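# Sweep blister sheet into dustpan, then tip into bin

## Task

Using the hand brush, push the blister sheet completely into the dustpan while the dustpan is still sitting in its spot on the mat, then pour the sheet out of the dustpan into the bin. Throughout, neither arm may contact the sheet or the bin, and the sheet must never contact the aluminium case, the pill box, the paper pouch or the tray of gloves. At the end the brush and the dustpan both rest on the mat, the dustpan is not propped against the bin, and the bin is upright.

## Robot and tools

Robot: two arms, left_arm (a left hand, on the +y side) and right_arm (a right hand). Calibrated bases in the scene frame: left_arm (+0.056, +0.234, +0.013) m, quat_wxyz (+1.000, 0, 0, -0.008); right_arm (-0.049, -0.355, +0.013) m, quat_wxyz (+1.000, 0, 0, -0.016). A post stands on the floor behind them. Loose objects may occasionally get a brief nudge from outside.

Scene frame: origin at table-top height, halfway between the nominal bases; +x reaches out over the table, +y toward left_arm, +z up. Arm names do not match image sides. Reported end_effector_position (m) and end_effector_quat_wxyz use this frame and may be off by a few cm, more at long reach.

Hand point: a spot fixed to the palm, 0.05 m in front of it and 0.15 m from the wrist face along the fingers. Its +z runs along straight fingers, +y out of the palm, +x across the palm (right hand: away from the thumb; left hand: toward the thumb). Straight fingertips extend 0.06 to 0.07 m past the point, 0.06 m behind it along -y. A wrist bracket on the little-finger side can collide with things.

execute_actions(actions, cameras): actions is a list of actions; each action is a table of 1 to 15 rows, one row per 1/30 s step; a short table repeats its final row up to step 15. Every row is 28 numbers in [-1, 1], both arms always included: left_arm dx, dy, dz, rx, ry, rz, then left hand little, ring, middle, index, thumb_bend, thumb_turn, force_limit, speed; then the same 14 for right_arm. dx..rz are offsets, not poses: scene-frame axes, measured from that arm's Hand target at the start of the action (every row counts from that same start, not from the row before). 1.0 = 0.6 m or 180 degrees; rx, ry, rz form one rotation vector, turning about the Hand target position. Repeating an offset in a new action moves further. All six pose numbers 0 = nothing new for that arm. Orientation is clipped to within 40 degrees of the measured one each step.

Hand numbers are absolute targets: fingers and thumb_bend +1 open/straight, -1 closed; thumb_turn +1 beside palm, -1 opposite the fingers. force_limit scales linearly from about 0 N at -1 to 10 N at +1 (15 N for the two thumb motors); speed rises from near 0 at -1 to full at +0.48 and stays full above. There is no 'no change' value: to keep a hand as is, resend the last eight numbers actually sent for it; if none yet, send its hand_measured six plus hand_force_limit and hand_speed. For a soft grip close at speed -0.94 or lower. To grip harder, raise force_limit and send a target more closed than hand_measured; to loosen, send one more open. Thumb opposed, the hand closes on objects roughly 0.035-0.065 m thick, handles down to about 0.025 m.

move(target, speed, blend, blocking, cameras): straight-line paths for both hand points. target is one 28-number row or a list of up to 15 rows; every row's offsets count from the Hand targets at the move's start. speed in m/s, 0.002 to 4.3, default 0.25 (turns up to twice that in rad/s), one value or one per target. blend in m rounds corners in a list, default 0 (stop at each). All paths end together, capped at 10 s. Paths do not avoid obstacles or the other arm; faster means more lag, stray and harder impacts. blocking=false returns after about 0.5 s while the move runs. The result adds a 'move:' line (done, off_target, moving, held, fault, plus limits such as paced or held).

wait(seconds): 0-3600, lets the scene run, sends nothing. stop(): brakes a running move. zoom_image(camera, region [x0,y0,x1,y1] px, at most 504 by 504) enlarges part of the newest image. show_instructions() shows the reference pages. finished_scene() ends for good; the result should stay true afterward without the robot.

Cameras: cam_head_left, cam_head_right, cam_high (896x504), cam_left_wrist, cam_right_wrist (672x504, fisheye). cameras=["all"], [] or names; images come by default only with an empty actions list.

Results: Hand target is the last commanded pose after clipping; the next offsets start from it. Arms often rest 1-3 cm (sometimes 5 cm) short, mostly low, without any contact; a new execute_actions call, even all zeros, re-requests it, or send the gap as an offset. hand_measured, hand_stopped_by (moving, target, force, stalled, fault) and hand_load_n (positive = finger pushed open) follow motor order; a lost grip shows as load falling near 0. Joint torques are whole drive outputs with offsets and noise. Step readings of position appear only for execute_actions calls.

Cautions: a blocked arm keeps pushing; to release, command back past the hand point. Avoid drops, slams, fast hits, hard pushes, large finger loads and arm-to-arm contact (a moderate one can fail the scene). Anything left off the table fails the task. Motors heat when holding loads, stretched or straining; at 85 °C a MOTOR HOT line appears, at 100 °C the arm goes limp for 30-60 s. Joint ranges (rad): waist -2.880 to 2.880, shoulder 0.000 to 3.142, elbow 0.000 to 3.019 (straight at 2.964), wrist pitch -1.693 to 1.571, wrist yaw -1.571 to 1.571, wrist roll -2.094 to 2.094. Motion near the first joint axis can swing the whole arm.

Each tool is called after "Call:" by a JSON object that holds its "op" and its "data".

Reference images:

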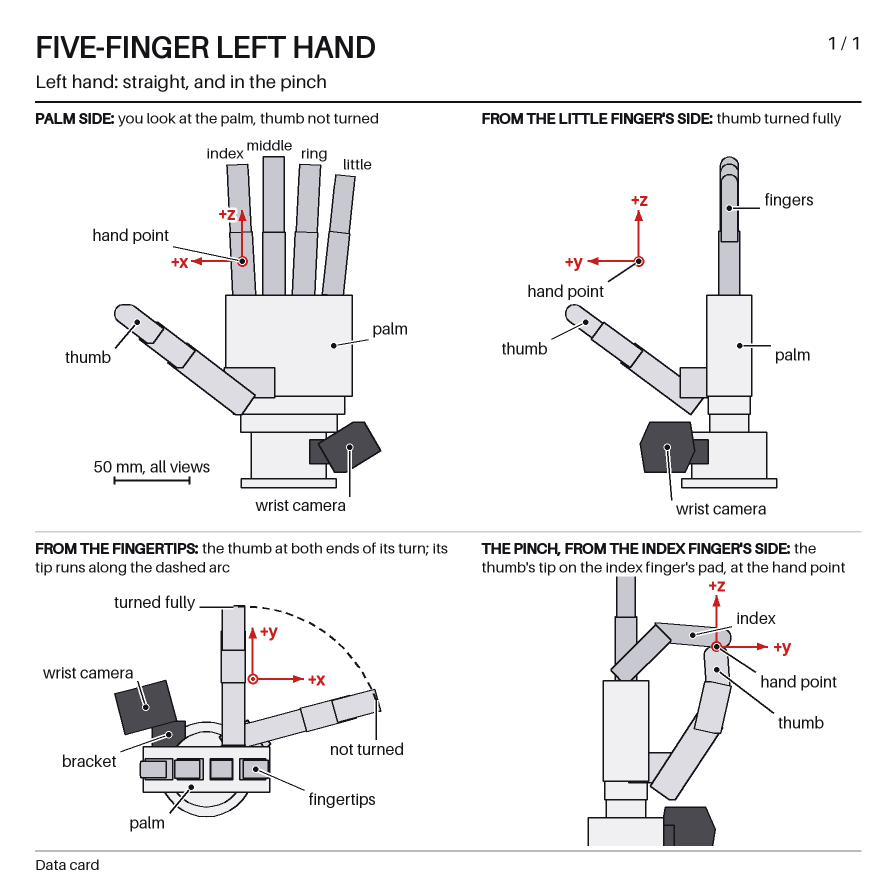

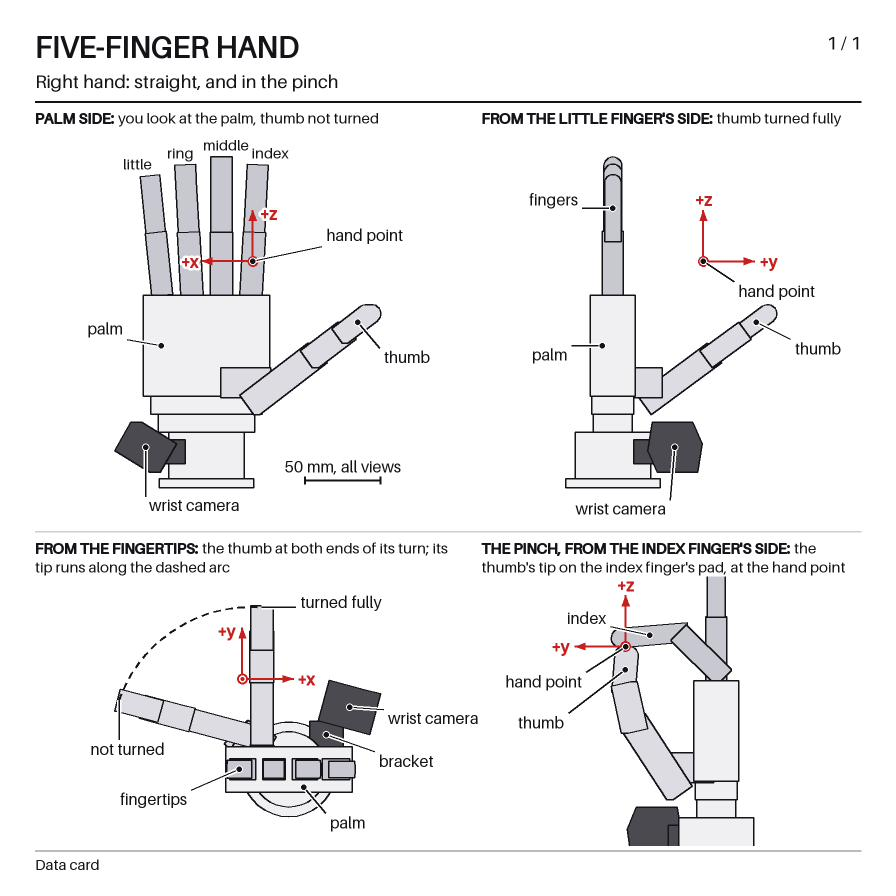

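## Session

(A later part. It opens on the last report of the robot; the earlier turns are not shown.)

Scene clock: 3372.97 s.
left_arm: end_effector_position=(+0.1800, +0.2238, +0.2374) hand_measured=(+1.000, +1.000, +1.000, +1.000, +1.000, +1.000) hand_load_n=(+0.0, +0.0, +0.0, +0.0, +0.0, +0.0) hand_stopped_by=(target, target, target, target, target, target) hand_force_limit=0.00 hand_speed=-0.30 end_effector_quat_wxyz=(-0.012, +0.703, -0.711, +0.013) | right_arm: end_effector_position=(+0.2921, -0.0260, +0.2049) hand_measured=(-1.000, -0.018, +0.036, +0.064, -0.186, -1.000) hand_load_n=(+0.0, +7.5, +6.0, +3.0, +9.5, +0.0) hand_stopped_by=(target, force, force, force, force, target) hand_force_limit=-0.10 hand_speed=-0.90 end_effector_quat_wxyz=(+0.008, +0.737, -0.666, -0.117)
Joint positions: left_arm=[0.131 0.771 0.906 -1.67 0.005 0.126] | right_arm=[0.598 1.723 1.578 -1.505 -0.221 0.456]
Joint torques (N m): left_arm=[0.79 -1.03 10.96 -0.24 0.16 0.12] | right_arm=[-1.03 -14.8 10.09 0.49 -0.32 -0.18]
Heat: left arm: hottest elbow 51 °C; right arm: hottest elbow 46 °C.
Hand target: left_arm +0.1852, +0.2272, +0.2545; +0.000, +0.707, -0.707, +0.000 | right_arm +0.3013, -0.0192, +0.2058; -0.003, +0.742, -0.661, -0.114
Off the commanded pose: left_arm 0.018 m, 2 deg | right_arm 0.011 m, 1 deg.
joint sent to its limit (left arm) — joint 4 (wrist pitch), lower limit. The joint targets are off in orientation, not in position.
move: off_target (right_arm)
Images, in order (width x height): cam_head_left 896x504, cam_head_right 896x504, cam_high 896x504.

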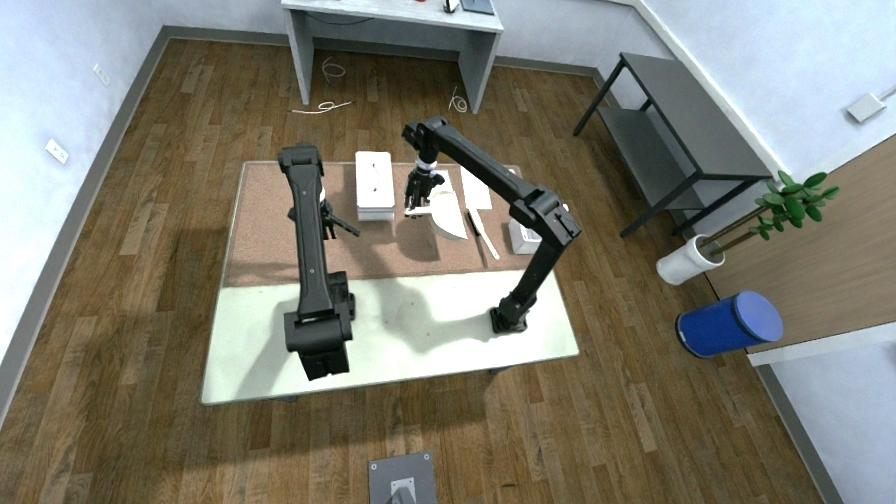

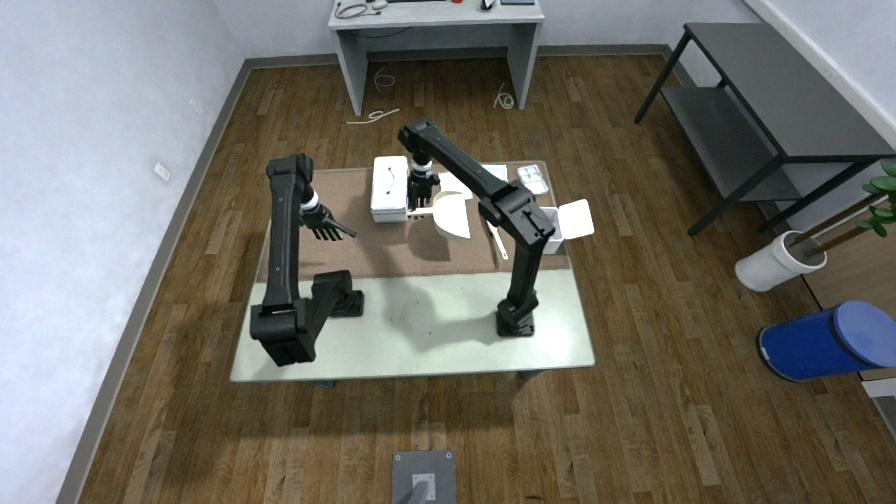

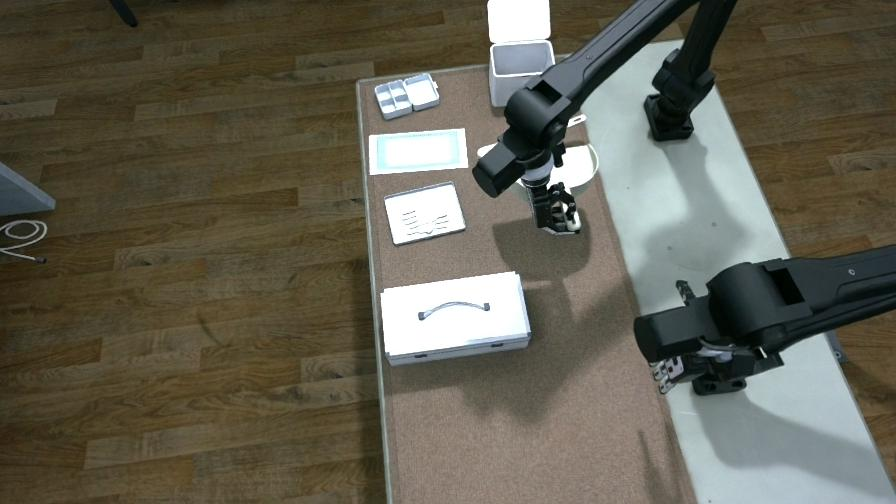

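Call:
{"op": "move", "data": {"target": [0,0,0,0,0,0, 1,1,1,1,1,1,0,-0.3, 0.0,0,-0.2,0,0,0, -1,-0.2,-0.22,-0.22,-0.4,-1,-0.1,-0.9], "speed": 0.1, "cameras": ["cam_high","cam_head_right","cam_right_wrist"]}}

Call:
{"op": "zoom_image", "data": {"camera": "cam_head_right", "region": [380, 160, 500, 250]}}

Call:
{"op": "zoom_image", "data": {"camera": "cam_high", "region": [460, 150, 610, 270]}}

Scene clock: 3382.87 s.
left_arm: end_effector_position=(+0.1800, +0.2238, +0.2374) hand_measured=(+1.000, +1.000, +1.000, +1.000, +1.000, +1.000) hand_load_n=(+0.0, +0.0, +0.0, +0.0, +0.0, +0.0) hand_stopped_by=(target, target, target, target, target, target) hand_force_limit=0.00 hand_speed=-0.30 end_effector_quat_wxyz=(-0.012, +0.703, -0.711, +0.013) | right_arm: end_effector_position=(+0.3030, -0.0191, +0.0958) hand_measured=(-1.000, -0.018, +0.036, +0.064, -0.186, -1.000) hand_load_n=(+0.0, +7.5, +5.5, +3.0, +9.5, +0.0) hand_stopped_by=(target, force, force, force, force, target) hand_force_limit=-0.10 hand_speed=-0.90 end_effector_quat_wxyz=(-0.008, +0.739, -0.664, -0.112)
Joint positions: left_arm=[0.131 0.771 0.906 -1.67 0.005 0.126] | right_arm=[0.598 1.811 1.407 -1.213 -0.221 0.455]
Joint torques (N m): left_arm=[0.85 -0.67 10.97 -0.39 0.16 0.14] | right_arm=[-0.97 -15.62 7.02 0.57 -0.32 -0.17]
Heat: left arm: hottest elbow 51 °C; right arm: hottest elbow 46 °C.
Hand target: left_arm +0.1852, +0.2272, +0.2545; +0.000, +0.707, -0.707, +0.000 | right_arm +0.3012, -0.0192, +0.0858; -0.003, +0.742, -0.661, -0.114
Off the commanded pose: left_arm 0.018 m, 2 deg | right_arm 0.010 m, 1 deg.
joint sent to its limit (left arm) — joint 4 (wrist pitch), lower limit. The joint targets are off in orientation, not in position.
move: done
cam_right_wrist: T_world_to_cam=[[-0.92804, -0.36942, 0.0476, 0.2725], [-0.24662, 0.70521, 0.66472, 0.03009], [-0.27913, 0.60515, -0.74557, 0.28853]] pos_world=[0.34085, -0.09516, 0.18215]
Images, in order (width x height): cam_head_right 896x504, cam_high 896x504, cam_right_wrist 672x504.

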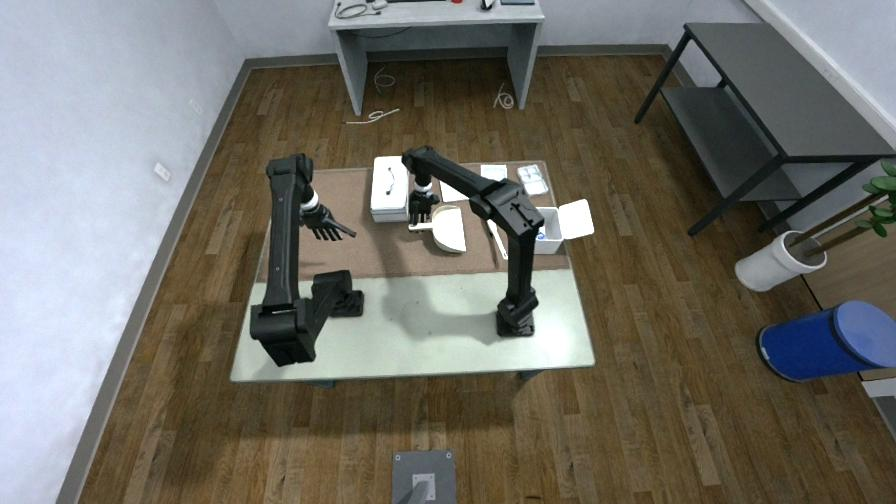

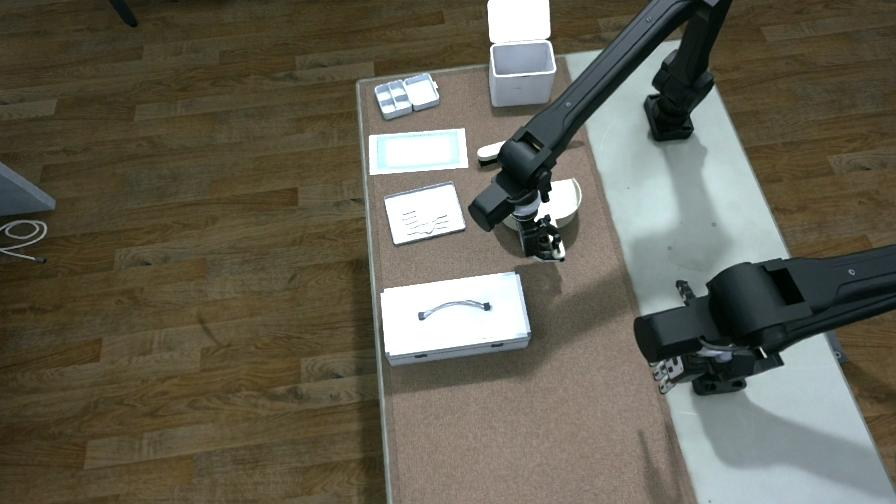

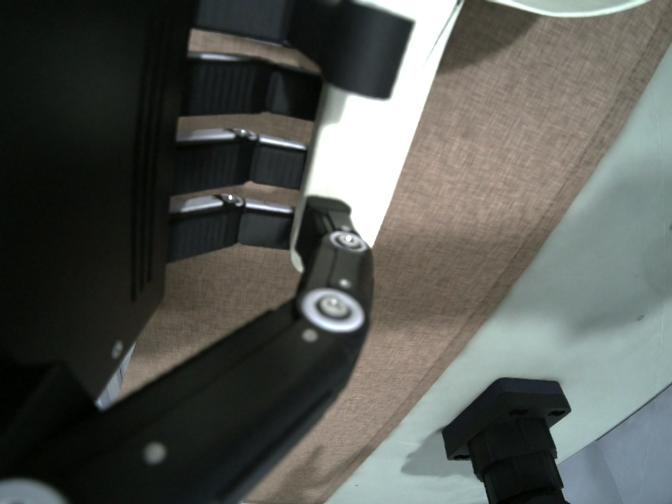

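Scaled by 4.200 from the camera's image (finer frame: 1280x720).

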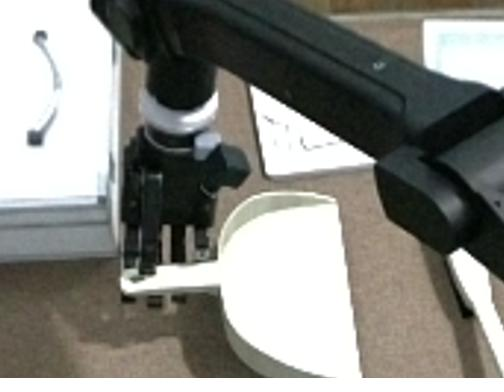

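Scaled by 3.360 from the camera's image (finer frame: 1280x720).

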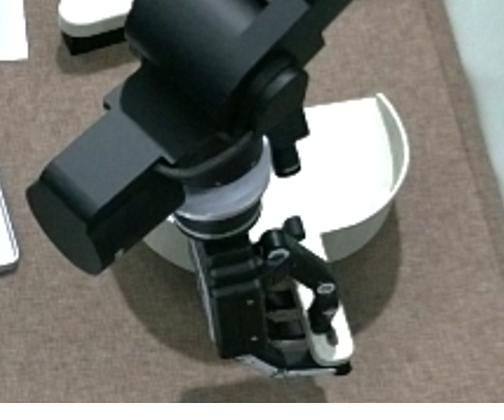

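Call:
{"op": "move", "data": {"target": [0,0,0,0,0,0, 1,1,1,1,1,1,0,-0.3, 0.0,0,-0.045,0,0,0, -1,-0.2,-0.22,-0.22,-0.4,-1,-0.1,-0.9], "speed": 0.04}}

Scene clock: 3389.67 s.
left_arm: end_effector_position=(+0.1800, +0.2238, +0.2374) hand_measured=(+1.000, +1.000, +1.000, +1.000, +1.000, +1.000) hand_load_n=(+0.0, +0.0, +0.0, +0.0, +0.0, +0.0) hand_stopped_by=(target, target, target, target, target, target) hand_force_limit=0.00 hand_speed=-0.30 end_effector_quat_wxyz=(-0.012, +0.703, -0.711, +0.013) | right_arm: end_effector_position=(+0.3043, -0.0182, +0.0713) hand_measured=(-1.000, -0.018, +0.036, +0.064, -0.186, -1.000) hand_load_n=(+0.0, +7.5, +5.5, +3.0, +9.5, +0.0) hand_stopped_by=(target, force, force, force, force, target) hand_force_limit=-0.10 hand_speed=-0.90 end_effector_quat_wxyz=(-0.011, +0.739, -0.664, -0.112)
Joint positions: left_arm=[0.131 0.771 0.906 -1.67 0.005 0.126] | right_arm=[0.598 1.838 1.376 -1.15 -0.221 0.455]
Joint torques (N m): left_arm=[0.79 -0.85 10.92 -0.18 0.15 0.12] | right_arm=[-0.91 -15.38 6.71 0.58 -0.32 -0.17]
Heat: left arm: hottest elbow 51 °C; right arm: hottest elbow 45 °C.
Hand target: left_arm +0.1852, +0.2272, +0.2545; +0.000, +0.707, -0.707, +0.000 | right_arm +0.3012, -0.0193, +0.0589; -0.003, +0.742, -0.661, -0.114
Off the commanded pose: left_arm 0.018 m, 2 deg | right_arm 0.013 m, 1 deg.
joint sent to its limit (left arm) — joint 4 (wrist pitch), lower limit. The joint targets are off in orientation, not in position.
move: off_target (right_arm)

Call:
{"op": "move", "data": {"target": [0,0,0,0,0,0, 1,1,1,1,1,1,0,-0.3, 0.0,0,-0.013,0,0,0, -1,-0.2,-0.22,-0.22,-0.4,-1,-0.1,-0.9], "speed": 0.03, "cameras": ["cam_high","cam_head_right"]}}

Call:
{"op": "zoom_image", "data": {"camera": "cam_head_right", "region": [380, 160, 500, 250]}}

Call:
{"op": "zoom_image", "data": {"camera": "cam_high", "region": [460, 150, 610, 270]}}

Scene clock: 3398.63 s.
left_arm: end_effector_position=(+0.1800, +0.2238, +0.2374) hand_measured=(+1.000, +1.000, +1.000, +1.000, +1.000, +1.000) hand_load_n=(+0.0, +0.0, +0.0, +0.0, +0.0, +0.0) hand_stopped_by=(target, target, target, target, target, target) hand_force_limit=0.00 hand_speed=-0.30 end_effector_quat_wxyz=(-0.012, +0.703, -0.711, +0.013) | right_arm: end_effector_position=(+0.3046, -0.0181, +0.0646) hand_measured=(-1.000, -0.018, +0.036, +0.064, -0.186, -1.000) hand_load_n=(+0.0, +6.0, +6.0, +4.0, +8.5, +0.0) hand_stopped_by=(target, force, force, force, force, target) hand_force_limit=-0.10 hand_speed=-0.90 end_effector_quat_wxyz=(-0.011, +0.739, -0.664, -0.111)
Joint positions: left_arm=[0.131 0.771 0.906 -1.67 0.005 0.126] | right_arm=[0.598 1.846 1.369 -1.133 -0.221 0.455]
Joint torques (N m): left_arm=[1.03 -1.08 10.96 -0.29 0.19 0.14] | right_arm=[-0.91 -15.33 6.6 0.62 -0.32 -0.17]
Heat: left arm: hottest elbow 51 °C; right arm: hottest elbow 44 °C.
Hand target: left_arm +0.1852, +0.2272, +0.2545; +0.000, +0.707, -0.707, +0.000 | right_arm +0.3012, -0.0193, +0.0511; -0.003, +0.742, -0.661, -0.114
Off the commanded pose: left_arm 0.018 m, 2 deg | right_arm 0.014 m, 1 deg.
joint sent to its limit (left arm) — joint 4 (wrist pitch), lower limit. The joint targets are off in orientation, not in position.
move: off_target (right_arm)
Images, in order (width x height): cam_head_right 896x504, cam_high 896x504.

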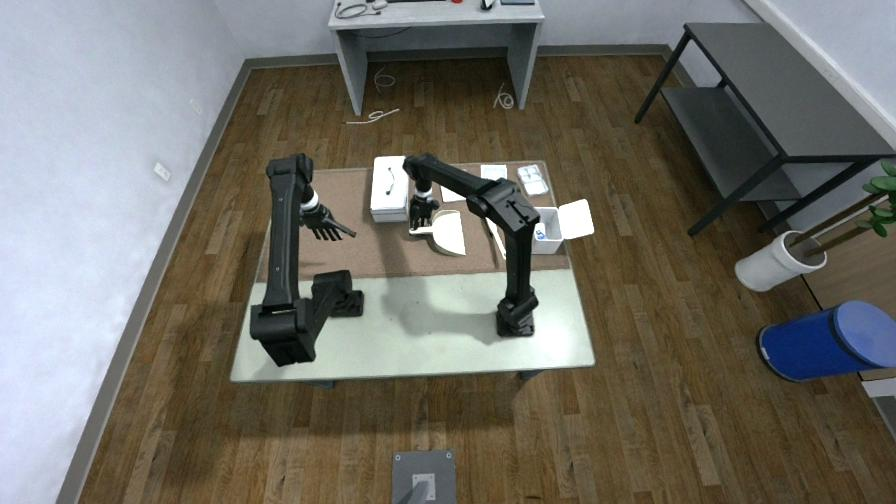

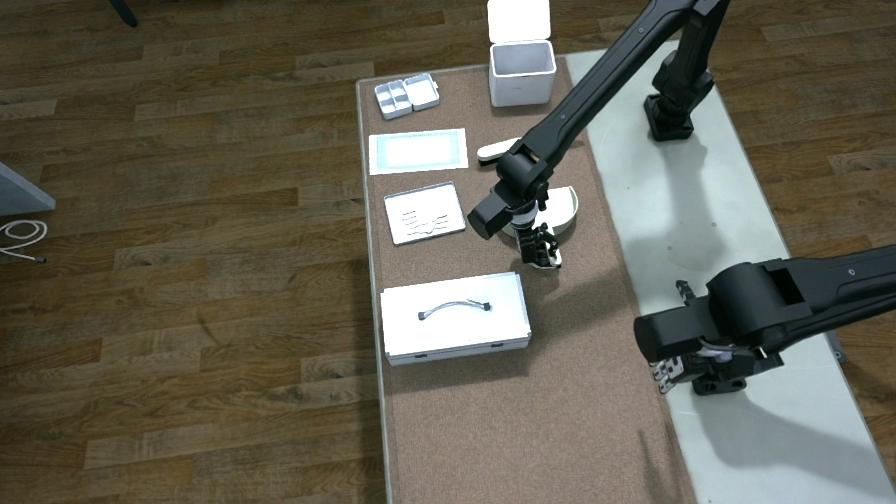

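Scaled by 4.200 from the camera's image (finer frame: 1280x720).

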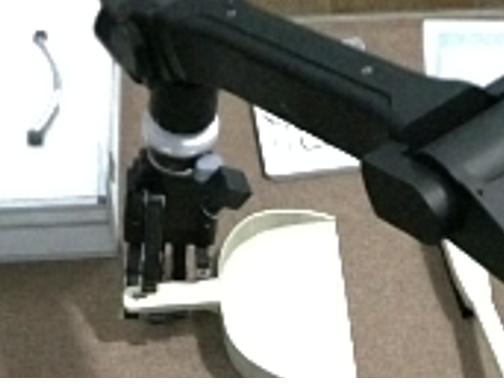

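Scaled by 3.360 from the camera's image (finer frame: 1280x720).

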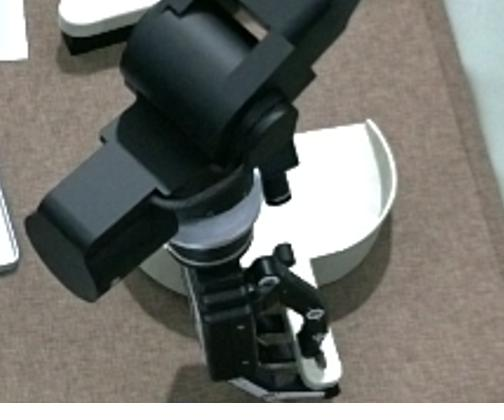

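Call:
{"op": "move", "data": {"target": [0,0,0,0,0,0, 1,1,1,1,1,1,0,-0.3, 0.0,0,-0.007,0,0,0, -1,-0.2,-0.22,-0.22,-0.4,-1,-0.1,-0.9], "speed": 0.03}}

Scene clock: 3405.77 s.
left_arm: end_effector_position=(+0.1800, +0.2238, +0.2374) hand_measured=(+1.000, +1.000, +1.000, +1.000, +1.000, +1.000) hand_load_n=(+0.0, +0.0, +0.0, +0.0, +0.0, +0.0) hand_stopped_by=(target, target, target, target, target, target) hand_force_limit=0.00 hand_speed=-0.30 end_effector_quat_wxyz=(-0.012, +0.703, -0.711, +0.013) | right_arm: end_effector_position=(+0.3053, -0.0176, +0.0625) hand_measured=(-1.000, -0.018, +0.036, +0.064, -0.186, -1.000) hand_load_n=(+0.0, +4.5, +6.5, +5.5, +7.5, +0.0) hand_stopped_by=(target, force, force, force, force, target) hand_force_limit=-0.10 hand_speed=-0.90 end_effector_quat_wxyz=(-0.013, +0.739, -0.664, -0.111)
Joint positions: left_arm=[0.131 0.771 0.906 -1.67 0.005 0.126] | right_arm=[0.598 1.848 1.366 -1.124 -0.221 0.455]
Joint torques (N m): left_arm=[0.97 -0.97 10.88 -0.28 0.17 0.12] | right_arm=[-0.91 -15.09 6.46 0.68 -0.32 -0.18]
Heat: left arm: hottest elbow 51 °C; right arm: hottest elbow 44 °C.
Hand target: left_arm +0.1852, +0.2272, +0.2545; +0.000, +0.707, -0.707, +0.000 | right_arm +0.3012, -0.0192, +0.0469; -0.003, +0.742, -0.661, -0.114
Off the commanded pose: left_arm 0.018 m, 2 deg | right_arm 0.016 m, 1 deg.
joint sent to its limit (left arm) — joint 4 (wrist pitch), lower limit. The joint targets are off in orientation, not in position.
move: off_target (right_arm)

Call:
{"op": "move", "data": {"target": [0,0,0,0,0,0, 1,1,1,1,1,1,0,-0.3, 0.0,0,-0.006,0,0,0, -1,-0.2,-0.22,-0.22,-0.4,-1,-0.1,-0.9], "speed": 0.03, "cameras": ["cam_high","cam_head_right","cam_right_wrist"]}}

Call:
{"op": "zoom_image", "data": {"camera": "cam_head_right", "region": [380, 180, 480, 260]}}

Call:
{"op": "zoom_image", "data": {"camera": "cam_high", "region": [500, 170, 590, 260]}}

Scene clock: 3419.90 s.
left_arm: end_effector_position=(+0.1800, +0.2238, +0.2374) hand_measured=(+1.000, +1.000, +1.000, +1.000, +1.000, +1.000) hand_load_n=(+0.0, +0.0, +0.0, +0.0, +0.0, +0.0) hand_stopped_by=(target, target, target, target, target, target) hand_force_limit=0.00 hand_speed=-0.30 end_effector_quat_wxyz=(-0.012, +0.703, -0.711, +0.013) | right_arm: end_effector_position=(+0.3054, -0.0176, +0.0595) hand_measured=(-1.000, -0.018, +0.036, +0.064, -0.186, -1.000) hand_load_n=(+0.0, +3.5, +6.5, +6.5, +5.5, +0.0) hand_stopped_by=(target, force, force, force, force, target) hand_force_limit=-0.10 hand_speed=-0.90 end_effector_quat_wxyz=(-0.013, +0.739, -0.664, -0.111)
Joint positions: left_arm=[0.131 0.771 0.906 -1.67 0.005 0.126] | right_arm=[0.598 1.851 1.363 -1.118 -0.221 0.455]
Joint torques (N m): left_arm=[1.2 -1.08 10.92 -0.29 0.17 0.15] | right_arm=[-1.03 -14.97 6.37 0.73 -0.32 -0.18]
Heat: left arm: hottest elbow 51 °C; right arm: hottest elbow 42 °C.
Hand target: left_arm +0.1852, +0.2272, +0.2545; +0.000, +0.707, -0.707, +0.000 | right_arm +0.3011, -0.0193, +0.0432; -0.003, +0.742, -0.661, -0.114
Off the commanded pose: left_arm 0.018 m, 2 deg | right_arm 0.017 m, 1 deg.
joint sent to its limit (left arm) — joint 4 (wrist pitch), lower limit. The joint targets are off in orientation, not in position.
move: off_target (right_arm)
cam_right_wrist: T_world_to_cam=[[-0.92842, -0.36968, 0.03709, 0.2777], [-0.25264, 0.70136, 0.66653, 0.05542], [-0.27242, 0.60945, -0.74455, 0.25919]] pos_world=[0.34243, -0.09418, 0.14574]
Images, in order (width x height): cam_head_right 896x504, cam_high 896x504, cam_right_wrist 672x504.

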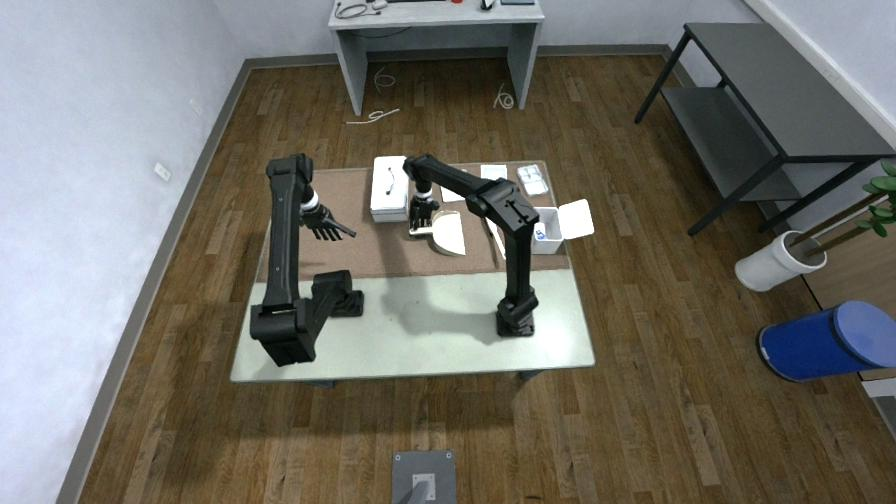

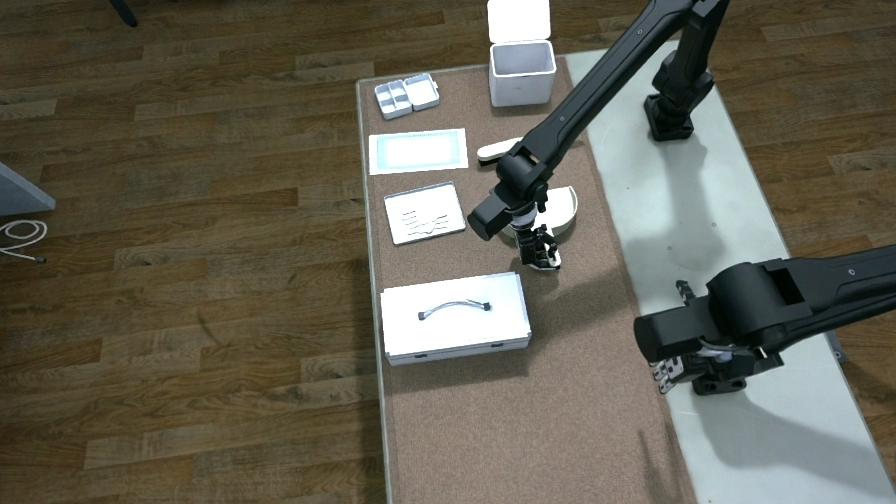

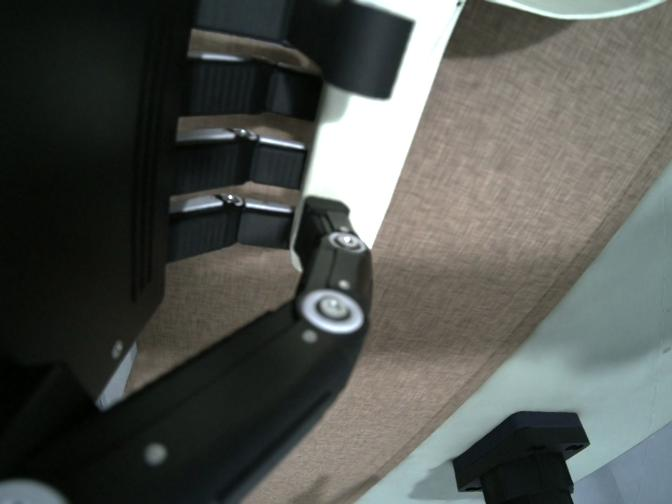

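Scaled by 5.040 from the camera's image (finer frame: 1280x720).

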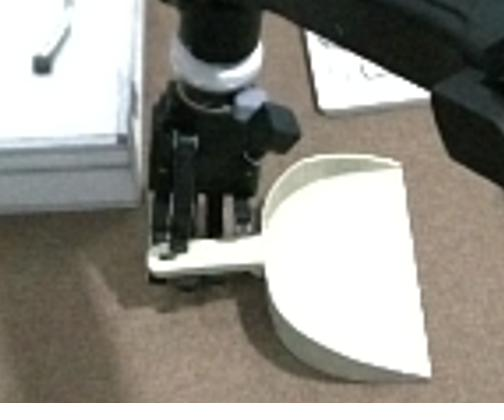

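Scaled by 5.600 from the camera's image (finer frame: 1280x720).

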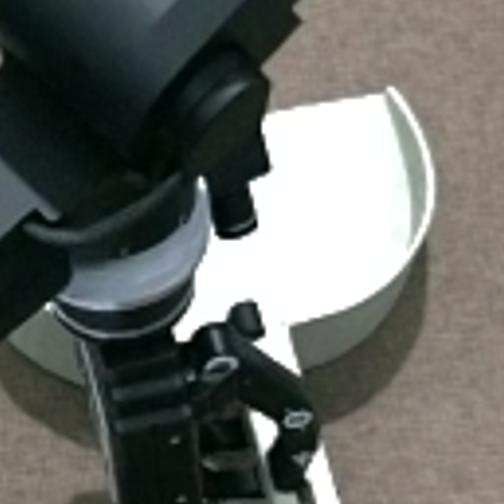

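Call:
{"op": "move", "data": {"target": [0,0,0,0,0,0, 1,1,1,1,1,1,0,-0.3, 0.0,0,-0.005,-0.004,0,0, -1,-0.2,-0.22,-0.22,-0.4,-1,-0.1,-0.9], "speed": 0.03}}

Scene clock: 3432.17 s.
left_arm: end_effector_position=(+0.1800, +0.2238, +0.2374) hand_measured=(+1.000, +1.000, +1.000, +1.000, +1.000, +1.000) hand_load_n=(+0.0, +0.0, +0.0, +0.0, +0.0, +0.0) hand_stopped_by=(target, target, target, target, target, target) hand_force_limit=0.00 hand_speed=-0.30 end_effector_quat_wxyz=(-0.012, +0.703, -0.711, +0.013) | right_arm: end_effector_position=(+0.3055, -0.0189, +0.0559) hand_measured=(-1.000, -0.018, +0.036, +0.064, -0.186, -1.000) hand_load_n=(+0.0, +2.5, +6.5, +7.0, +4.5, +0.0) hand_stopped_by=(target, force, force, force, force, target) hand_force_limit=-0.10 hand_speed=-0.90 end_effector_quat_wxyz=(-0.009, +0.739, -0.664, -0.108)
Joint positions: left_arm=[0.131 0.771 0.906 -1.67 0.005 0.126] | right_arm=[0.598 1.858 1.363 -1.118 -0.214 0.455]
Joint torques (N m): left_arm=[0.91 -1.03 10.93 -0.23 0.16 0.13] | right_arm=[-0.73 -15.03 6.57 0.65 -0.16 -0.13]
Heat: left arm: hottest elbow 52 °C; right arm: hottest elbow 42 °C.
Hand target: left_arm +0.1852, +0.2272, +0.2545; +0.000, +0.707, -0.707, +0.000 | right_arm +0.3011, -0.0193, +0.0402; +0.002, +0.742, -0.662, -0.110
Off the commanded pose: left_arm 0.018 m, 2 deg | right_arm 0.016 m, 1 deg.
joint sent to its limit (left arm) — joint 4 (wrist pitch), lower limit. The joint targets are off in orientation, not in position.
move: off_target (right_arm)

Call:
{"op": "move", "data": {"target": [[0,0,0,0,0,0, 1,1,1,1,1,1,0,-0.3, 0,0,0,0,0,0, -1,-0.2,-0.22,-0.22,0.3,-1,-0.1,-0.85],[0,0,0,0,0,0, 1,1,1,1,1,1,0,-0.3, 0,0,0,0,0,0, -1,0.16,0.16,0.16,1,-1,-0.1,-0.85]], "speed": 0.03, "cameras": ["cam_high","cam_right_wrist"]}}

Call:
{"op": "zoom_image", "data": {"camera": "cam_high", "region": [500, 170, 590, 260]}}

Scene clock: 3458.67 s.
left_arm: end_effector_position=(+0.1800, +0.2238, +0.2374) hand_measured=(+1.000, +1.000, +1.000, +1.000, +1.000, +1.000) hand_load_n=(+0.0, +0.0, +0.0, +0.0, +0.0, +0.0) hand_stopped_by=(target, target, target, target, target, target) hand_force_limit=0.00 hand_speed=-0.30 end_effector_quat_wxyz=(-0.012, +0.703, -0.711, +0.013) | right_arm: end_effector_position=(+0.3056, -0.0192, +0.0551) hand_measured=(-1.000, +0.160, +0.160, +0.160, +1.000, -1.000) hand_load_n=(+0.0, +0.0, +0.0, +0.0, -0.5, +0.0) hand_stopped_by=(target, target, target, target, target, target) hand_force_limit=-0.10 hand_speed=-0.85 end_effector_quat_wxyz=(-0.008, +0.739, -0.665, -0.108)
Joint positions: left_arm=[0.131 0.771 0.906 -1.67 0.005 0.126] | right_arm=[0.598 1.859 1.363 -1.118 -0.213 0.455]
Joint torques (N m): left_arm=[0.85 -0.91 10.96 -0.27 0.15 0.13] | right_arm=[-0.73 -15.15 6.56 0.64 -0.22 -0.13]
Heat: left arm: hottest elbow 52 °C; right arm: hottest elbow 42 °C.
Hand target: left_arm +0.1852, +0.2272, +0.2545; +0.000, +0.707, -0.707, +0.000 | right_arm +0.3011, -0.0193, +0.0402; +0.002, +0.742, -0.662, -0.110
Off the commanded pose: left_arm 0.018 m, 2 deg | right_arm 0.016 m, 1 deg.
joint sent to its limit (left arm) — joint 4 (wrist pitch), lower limit. The joint targets are off in orientation, not in position.
move: done; target 2's new numbers were sent with right_arm's hand 0.016 m and 1 deg from that target
cam_right_wrist: T_world_to_cam=[[-0.9282, -0.36954, 0.04336, 0.27705], [-0.2514, 0.70879, 0.65911, 0.05969], [-0.2743, 0.60088, -0.7508, 0.25765]] pos_world=[0.34284, -0.09475, 0.14209]

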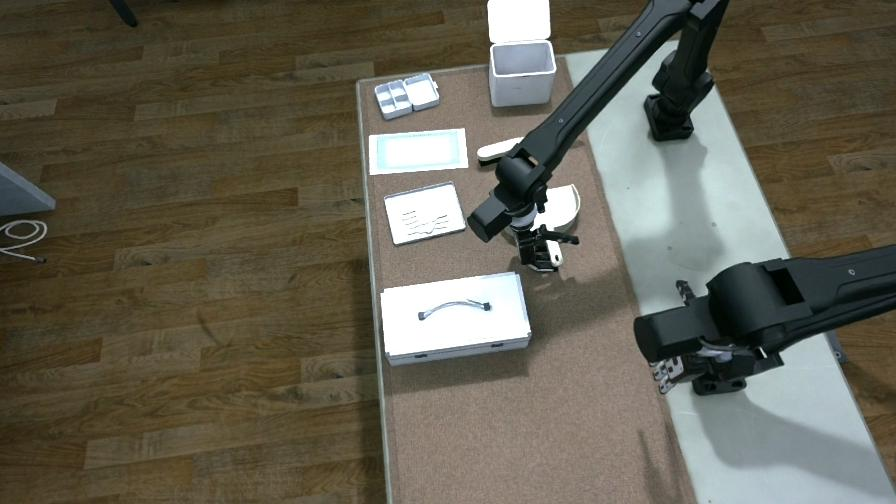

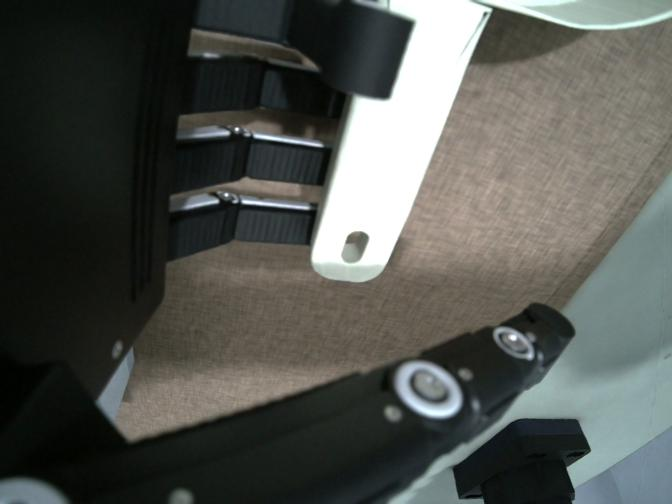

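Scaled by 5.600 from the camera's image (finer frame: 1280x720).

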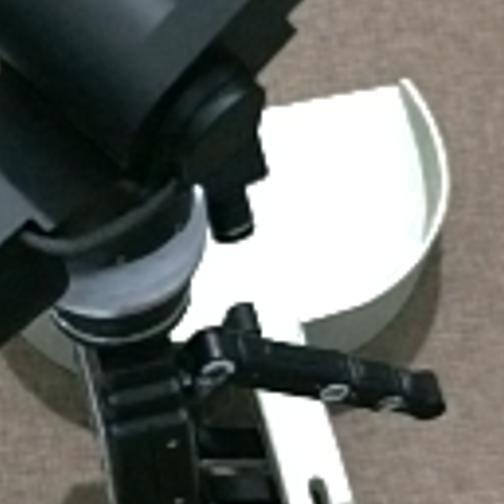

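Call:
{"op": "move", "data": {"target": [0,0,0,0,0,0, 1,1,1,1,1,1,0,-0.3, 0.012,0,0.034,0,0,0, -1,0.16,0.16,0.16,1,-1,-0.1,-0.85], "speed": 0.03, "cameras": ["cam_high","cam_right_wrist"]}}

Call:
{"op": "zoom_image", "data": {"camera": "cam_high", "region": [500, 170, 590, 260]}}

Scene clock: 3469.07 s.
left_arm: end_effector_position=(+0.1800, +0.2238, +0.2374) hand_measured=(+1.000, +1.000, +1.000, +1.000, +1.000, +1.000) hand_load_n=(+0.0, +0.0, +0.0, +0.0, +0.0, +0.5) hand_stopped_by=(target, target, target, target, target, target) hand_force_limit=0.00 hand_speed=-0.30 end_effector_quat_wxyz=(-0.012, +0.703, -0.711, +0.013) | right_arm: end_effector_position=(+0.2996, -0.0231, +0.0566) hand_measured=(-1.000, +0.160, +0.160, +0.160, +1.000, -1.000) hand_load_n=(+0.0, +0.0, +0.0, +0.0, +0.0, +0.0) hand_stopped_by=(target, target, target, target, target, target) hand_force_limit=-0.10 hand_speed=-0.85 end_effector_quat_wxyz=(+0.005, +0.739, -0.665, -0.112)
Joint positions: left_arm=[0.131 0.771 0.906 -1.67 0.005 0.126] | right_arm=[0.598 1.859 1.363 -1.146 -0.213 0.453]
Joint torques (N m): left_arm=[0.85 -0.97 10.89 -0.29 0.16 0.12] | right_arm=[-1.2 -16.09 9.62 -0.34 -0.2 -0.18]
Heat: left arm: hottest elbow 52 °C; right arm: hottest elbow 42 °C.
Hand target: left_arm +0.1852, +0.2272, +0.2545; +0.000, +0.707, -0.707, +0.000 | right_arm +0.3083, -0.0193, +0.0606; +0.002, +0.742, -0.662, -0.110
Off the commanded pose: left_arm 0.018 m, 2 deg | right_arm 0.010 m, 1 deg.
joint sent to its limit (left arm) — joint 4 (wrist pitch), lower limit. The joint targets are off in orientation, not in position.
move: done
cam_right_wrist: T_world_to_cam=[[-0.92607, -0.3707, 0.07064, 0.26781], [-0.23751, 0.71801, 0.65426, 0.05632], [-0.29325, 0.58911, -0.75296, 0.26504]] pos_world=[0.33911, -0.0973, 0.1438]

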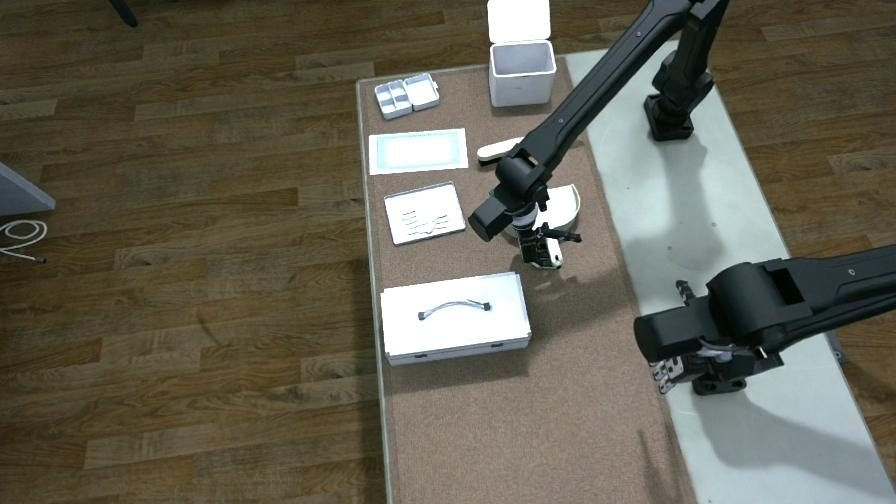

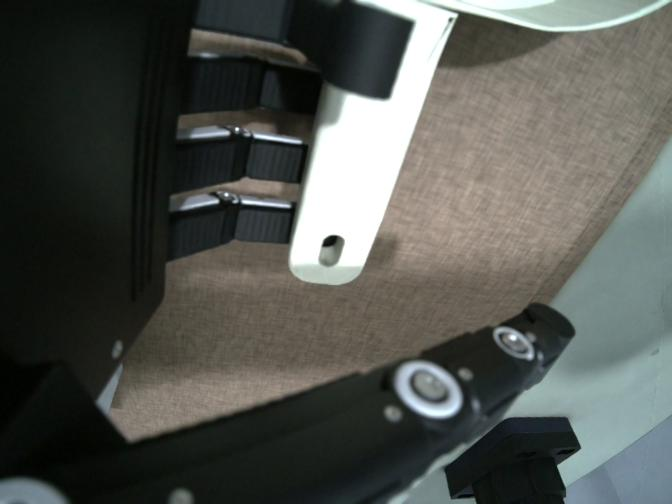

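Scaled by 5.600 from the camera's image (finer frame: 1280x720).

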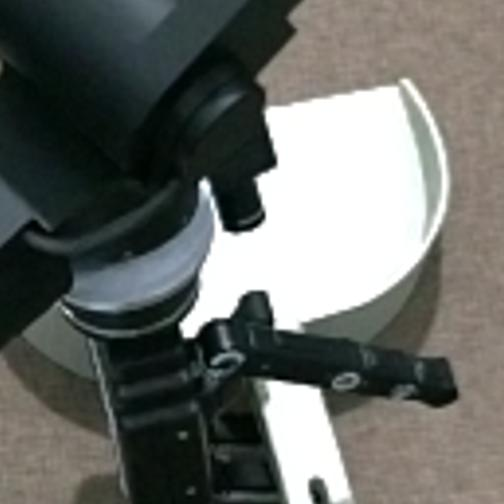

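Call:
{"op": "move", "data": {"target": [0,0,0,0,0,0, 1,1,1,1,1,1,0,-0.3, 0.03,0.004,0.008,0,0,0, -1,0.16,0.16,0.16,1,-1,-0.1,-0.85], "speed": 0.03}}

Scene clock: 3476.73 s.
left_arm: end_effector_position=(+0.1800, +0.2238, +0.2374) hand_measured=(+1.000, +1.000, +1.000, +1.000, +1.000, +1.000) hand_load_n=(+0.0, +0.0, +0.0, +0.0, +0.0, +0.0) hand_stopped_by=(target, target, target, target, target, target) hand_force_limit=0.00 hand_speed=-0.30 end_effector_quat_wxyz=(-0.012, +0.703, -0.711, +0.013) | right_arm: end_effector_position=(+0.3110, -0.0178, +0.0638) hand_measured=(-1.000, +0.160, +0.160, +0.160, +1.000, -1.000) hand_load_n=(+0.0, +0.0, +0.0, +0.5, +0.0, +0.0) hand_stopped_by=(target, target, target, target, target, target) hand_force_limit=-0.10 hand_speed=-0.85 end_effector_quat_wxyz=(+0.005, +0.742, -0.661, -0.111)
Joint positions: left_arm=[0.131 0.771 0.906 -1.67 0.005 0.126] | right_arm=[0.596 1.881 1.417 -1.179 -0.211 0.441]
Joint torques (N m): left_arm=[0.91 -1.03 10.96 -0.21 0.16 0.12] | right_arm=[-2.08 -15.56 10.44 -0.27 -0.21 -0.2]
Heat: left arm: hottest elbow 52 °C; right arm: hottest elbow 42 °C.
Hand target: left_arm +0.1852, +0.2272, +0.2545; +0.000, +0.707, -0.707, +0.000 | right_arm +0.3264, -0.0167, +0.0654; +0.002, +0.742, -0.662, -0.110
Off the commanded pose: left_arm 0.018 m, 2 deg | right_arm 0.015 m, 0 deg.
joint sent to its limit (left arm) — joint 4 (wrist pitch), lower limit. The joint targets are off in orientation, not in position.
move: off_target (right_arm)

Call:
{"op": "execute_actions", "data": {"actions": [], "cameras": ["cam_high","cam_right_wrist","cam_head_right"]}}

Call:
{"op": "zoom_image", "data": {"camera": "cam_high", "region": [500, 170, 590, 260]}}

Call:
{"op": "zoom_image", "data": {"camera": "cam_head_right", "region": [390, 190, 480, 260]}}

Scene clock: 3484.70 s.
left_arm: end_effector_position=(+0.1800, +0.2238, +0.2374) hand_measured=(+1.000, +1.000, +1.000, +1.000, +1.000, +1.000) hand_load_n=(+0.0, +0.0, -0.5, +0.0, +0.0, +0.0) hand_stopped_by=(target, target, target, target, target, target) hand_force_limit=0.00 hand_speed=-0.30 end_effector_quat_wxyz=(-0.012, +0.703, -0.711, +0.013) | right_arm: end_effector_position=(+0.3110, -0.0178, +0.0638) hand_measured=(-1.000, +0.160, +0.160, +0.160, +1.000, -1.000) hand_load_n=(+0.0, +0.0, +0.0, +0.5, +0.0, +0.0) hand_stopped_by=(target, target, target, target, target, target) hand_force_limit=-0.10 hand_speed=-0.85 end_effector_quat_wxyz=(+0.005, +0.742, -0.661, -0.111)
Joint positions: left_arm=[0.131 0.771 0.906 -1.67 0.005 0.126] | right_arm=[0.596 1.881 1.417 -1.179 -0.211 0.441]
Joint velocities: within noise
Joint torques (N m): left_arm=[0.73 -1.03 10.99 -0.31 0.16 0.14] | right_arm=[-2.08 -15.62 10.44 -0.34 -0.21 -0.2]
Motor temperatures (°C): left_arm=[26 28 52 24 23 26] | right_arm=[24 28 43 24 27 24]
Heat: left arm: hottest elbow 52 °C; right arm: hottest elbow 43 °C.
Hand target: left_arm +0.1852, +0.2272, +0.2545; +0.000, +0.707, -0.707, +0.000 | right_arm +0.3264, -0.0167, +0.0654; +0.002, +0.742, -0.662, -0.110
Off the commanded pose: left_arm 0.018 m, 2 deg | right_arm 0.015 m, 0 deg.
camera_calibration:
cam_right_wrist: T_world_to_cam=[[-0.92224, -0.38044, 0.06876, 0.27858], [-0.24613, 0.71495, 0.65442, 0.05316], [-0.29813, 0.58661, -0.75299, 0.27217]] pos_world=[0.35115, -0.09168, 0.151]
Images, in order (width x height): cam_head_right 896x504, cam_high 896x504, cam_right_wrist 672x504.

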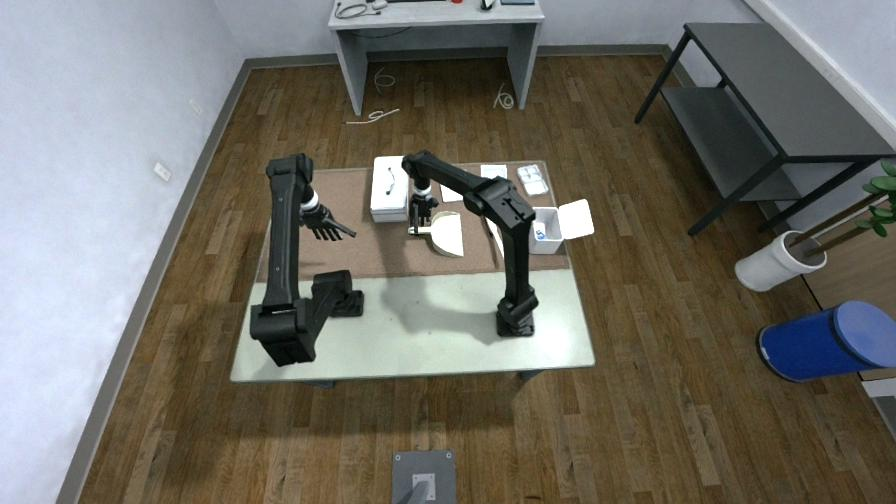

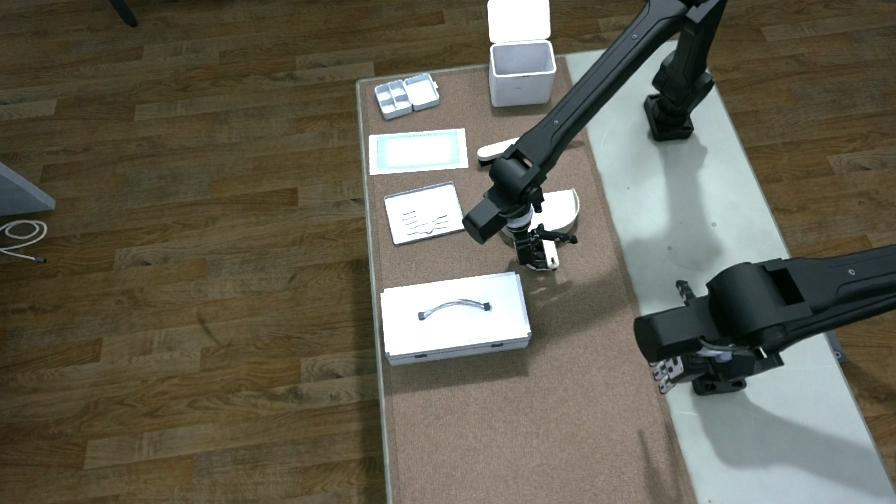

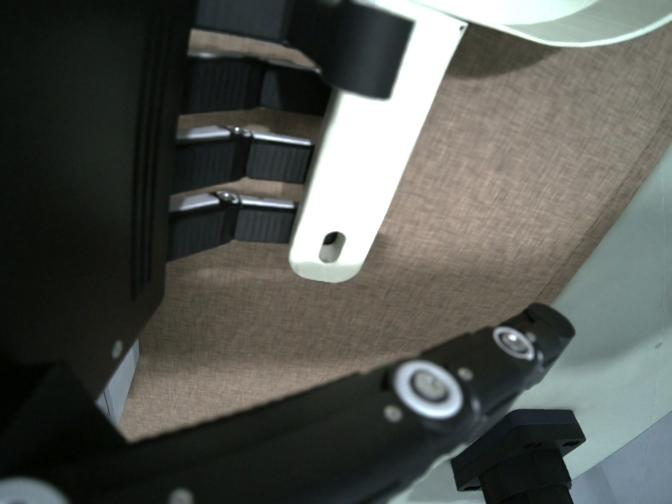

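Scaled by 5.600 from the camera's image (finer frame: 1280x720).

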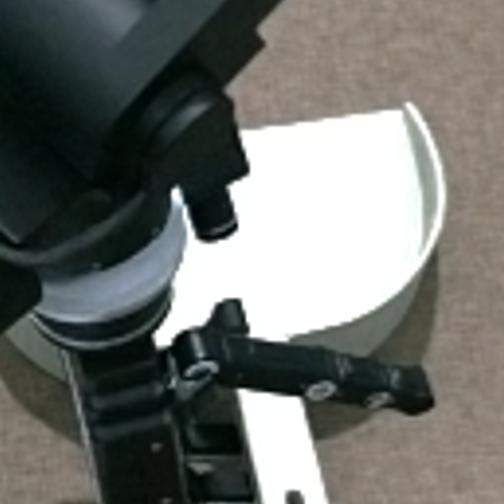

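Scaled by 5.600 from the camera's image (finer frame: 1280x720).

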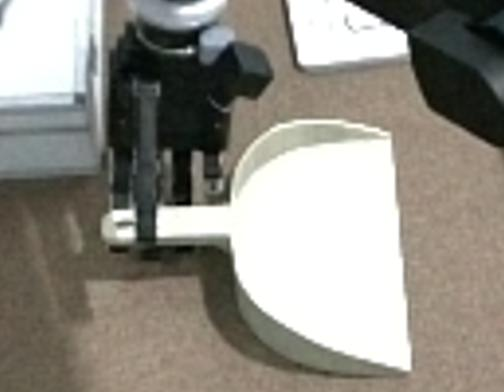

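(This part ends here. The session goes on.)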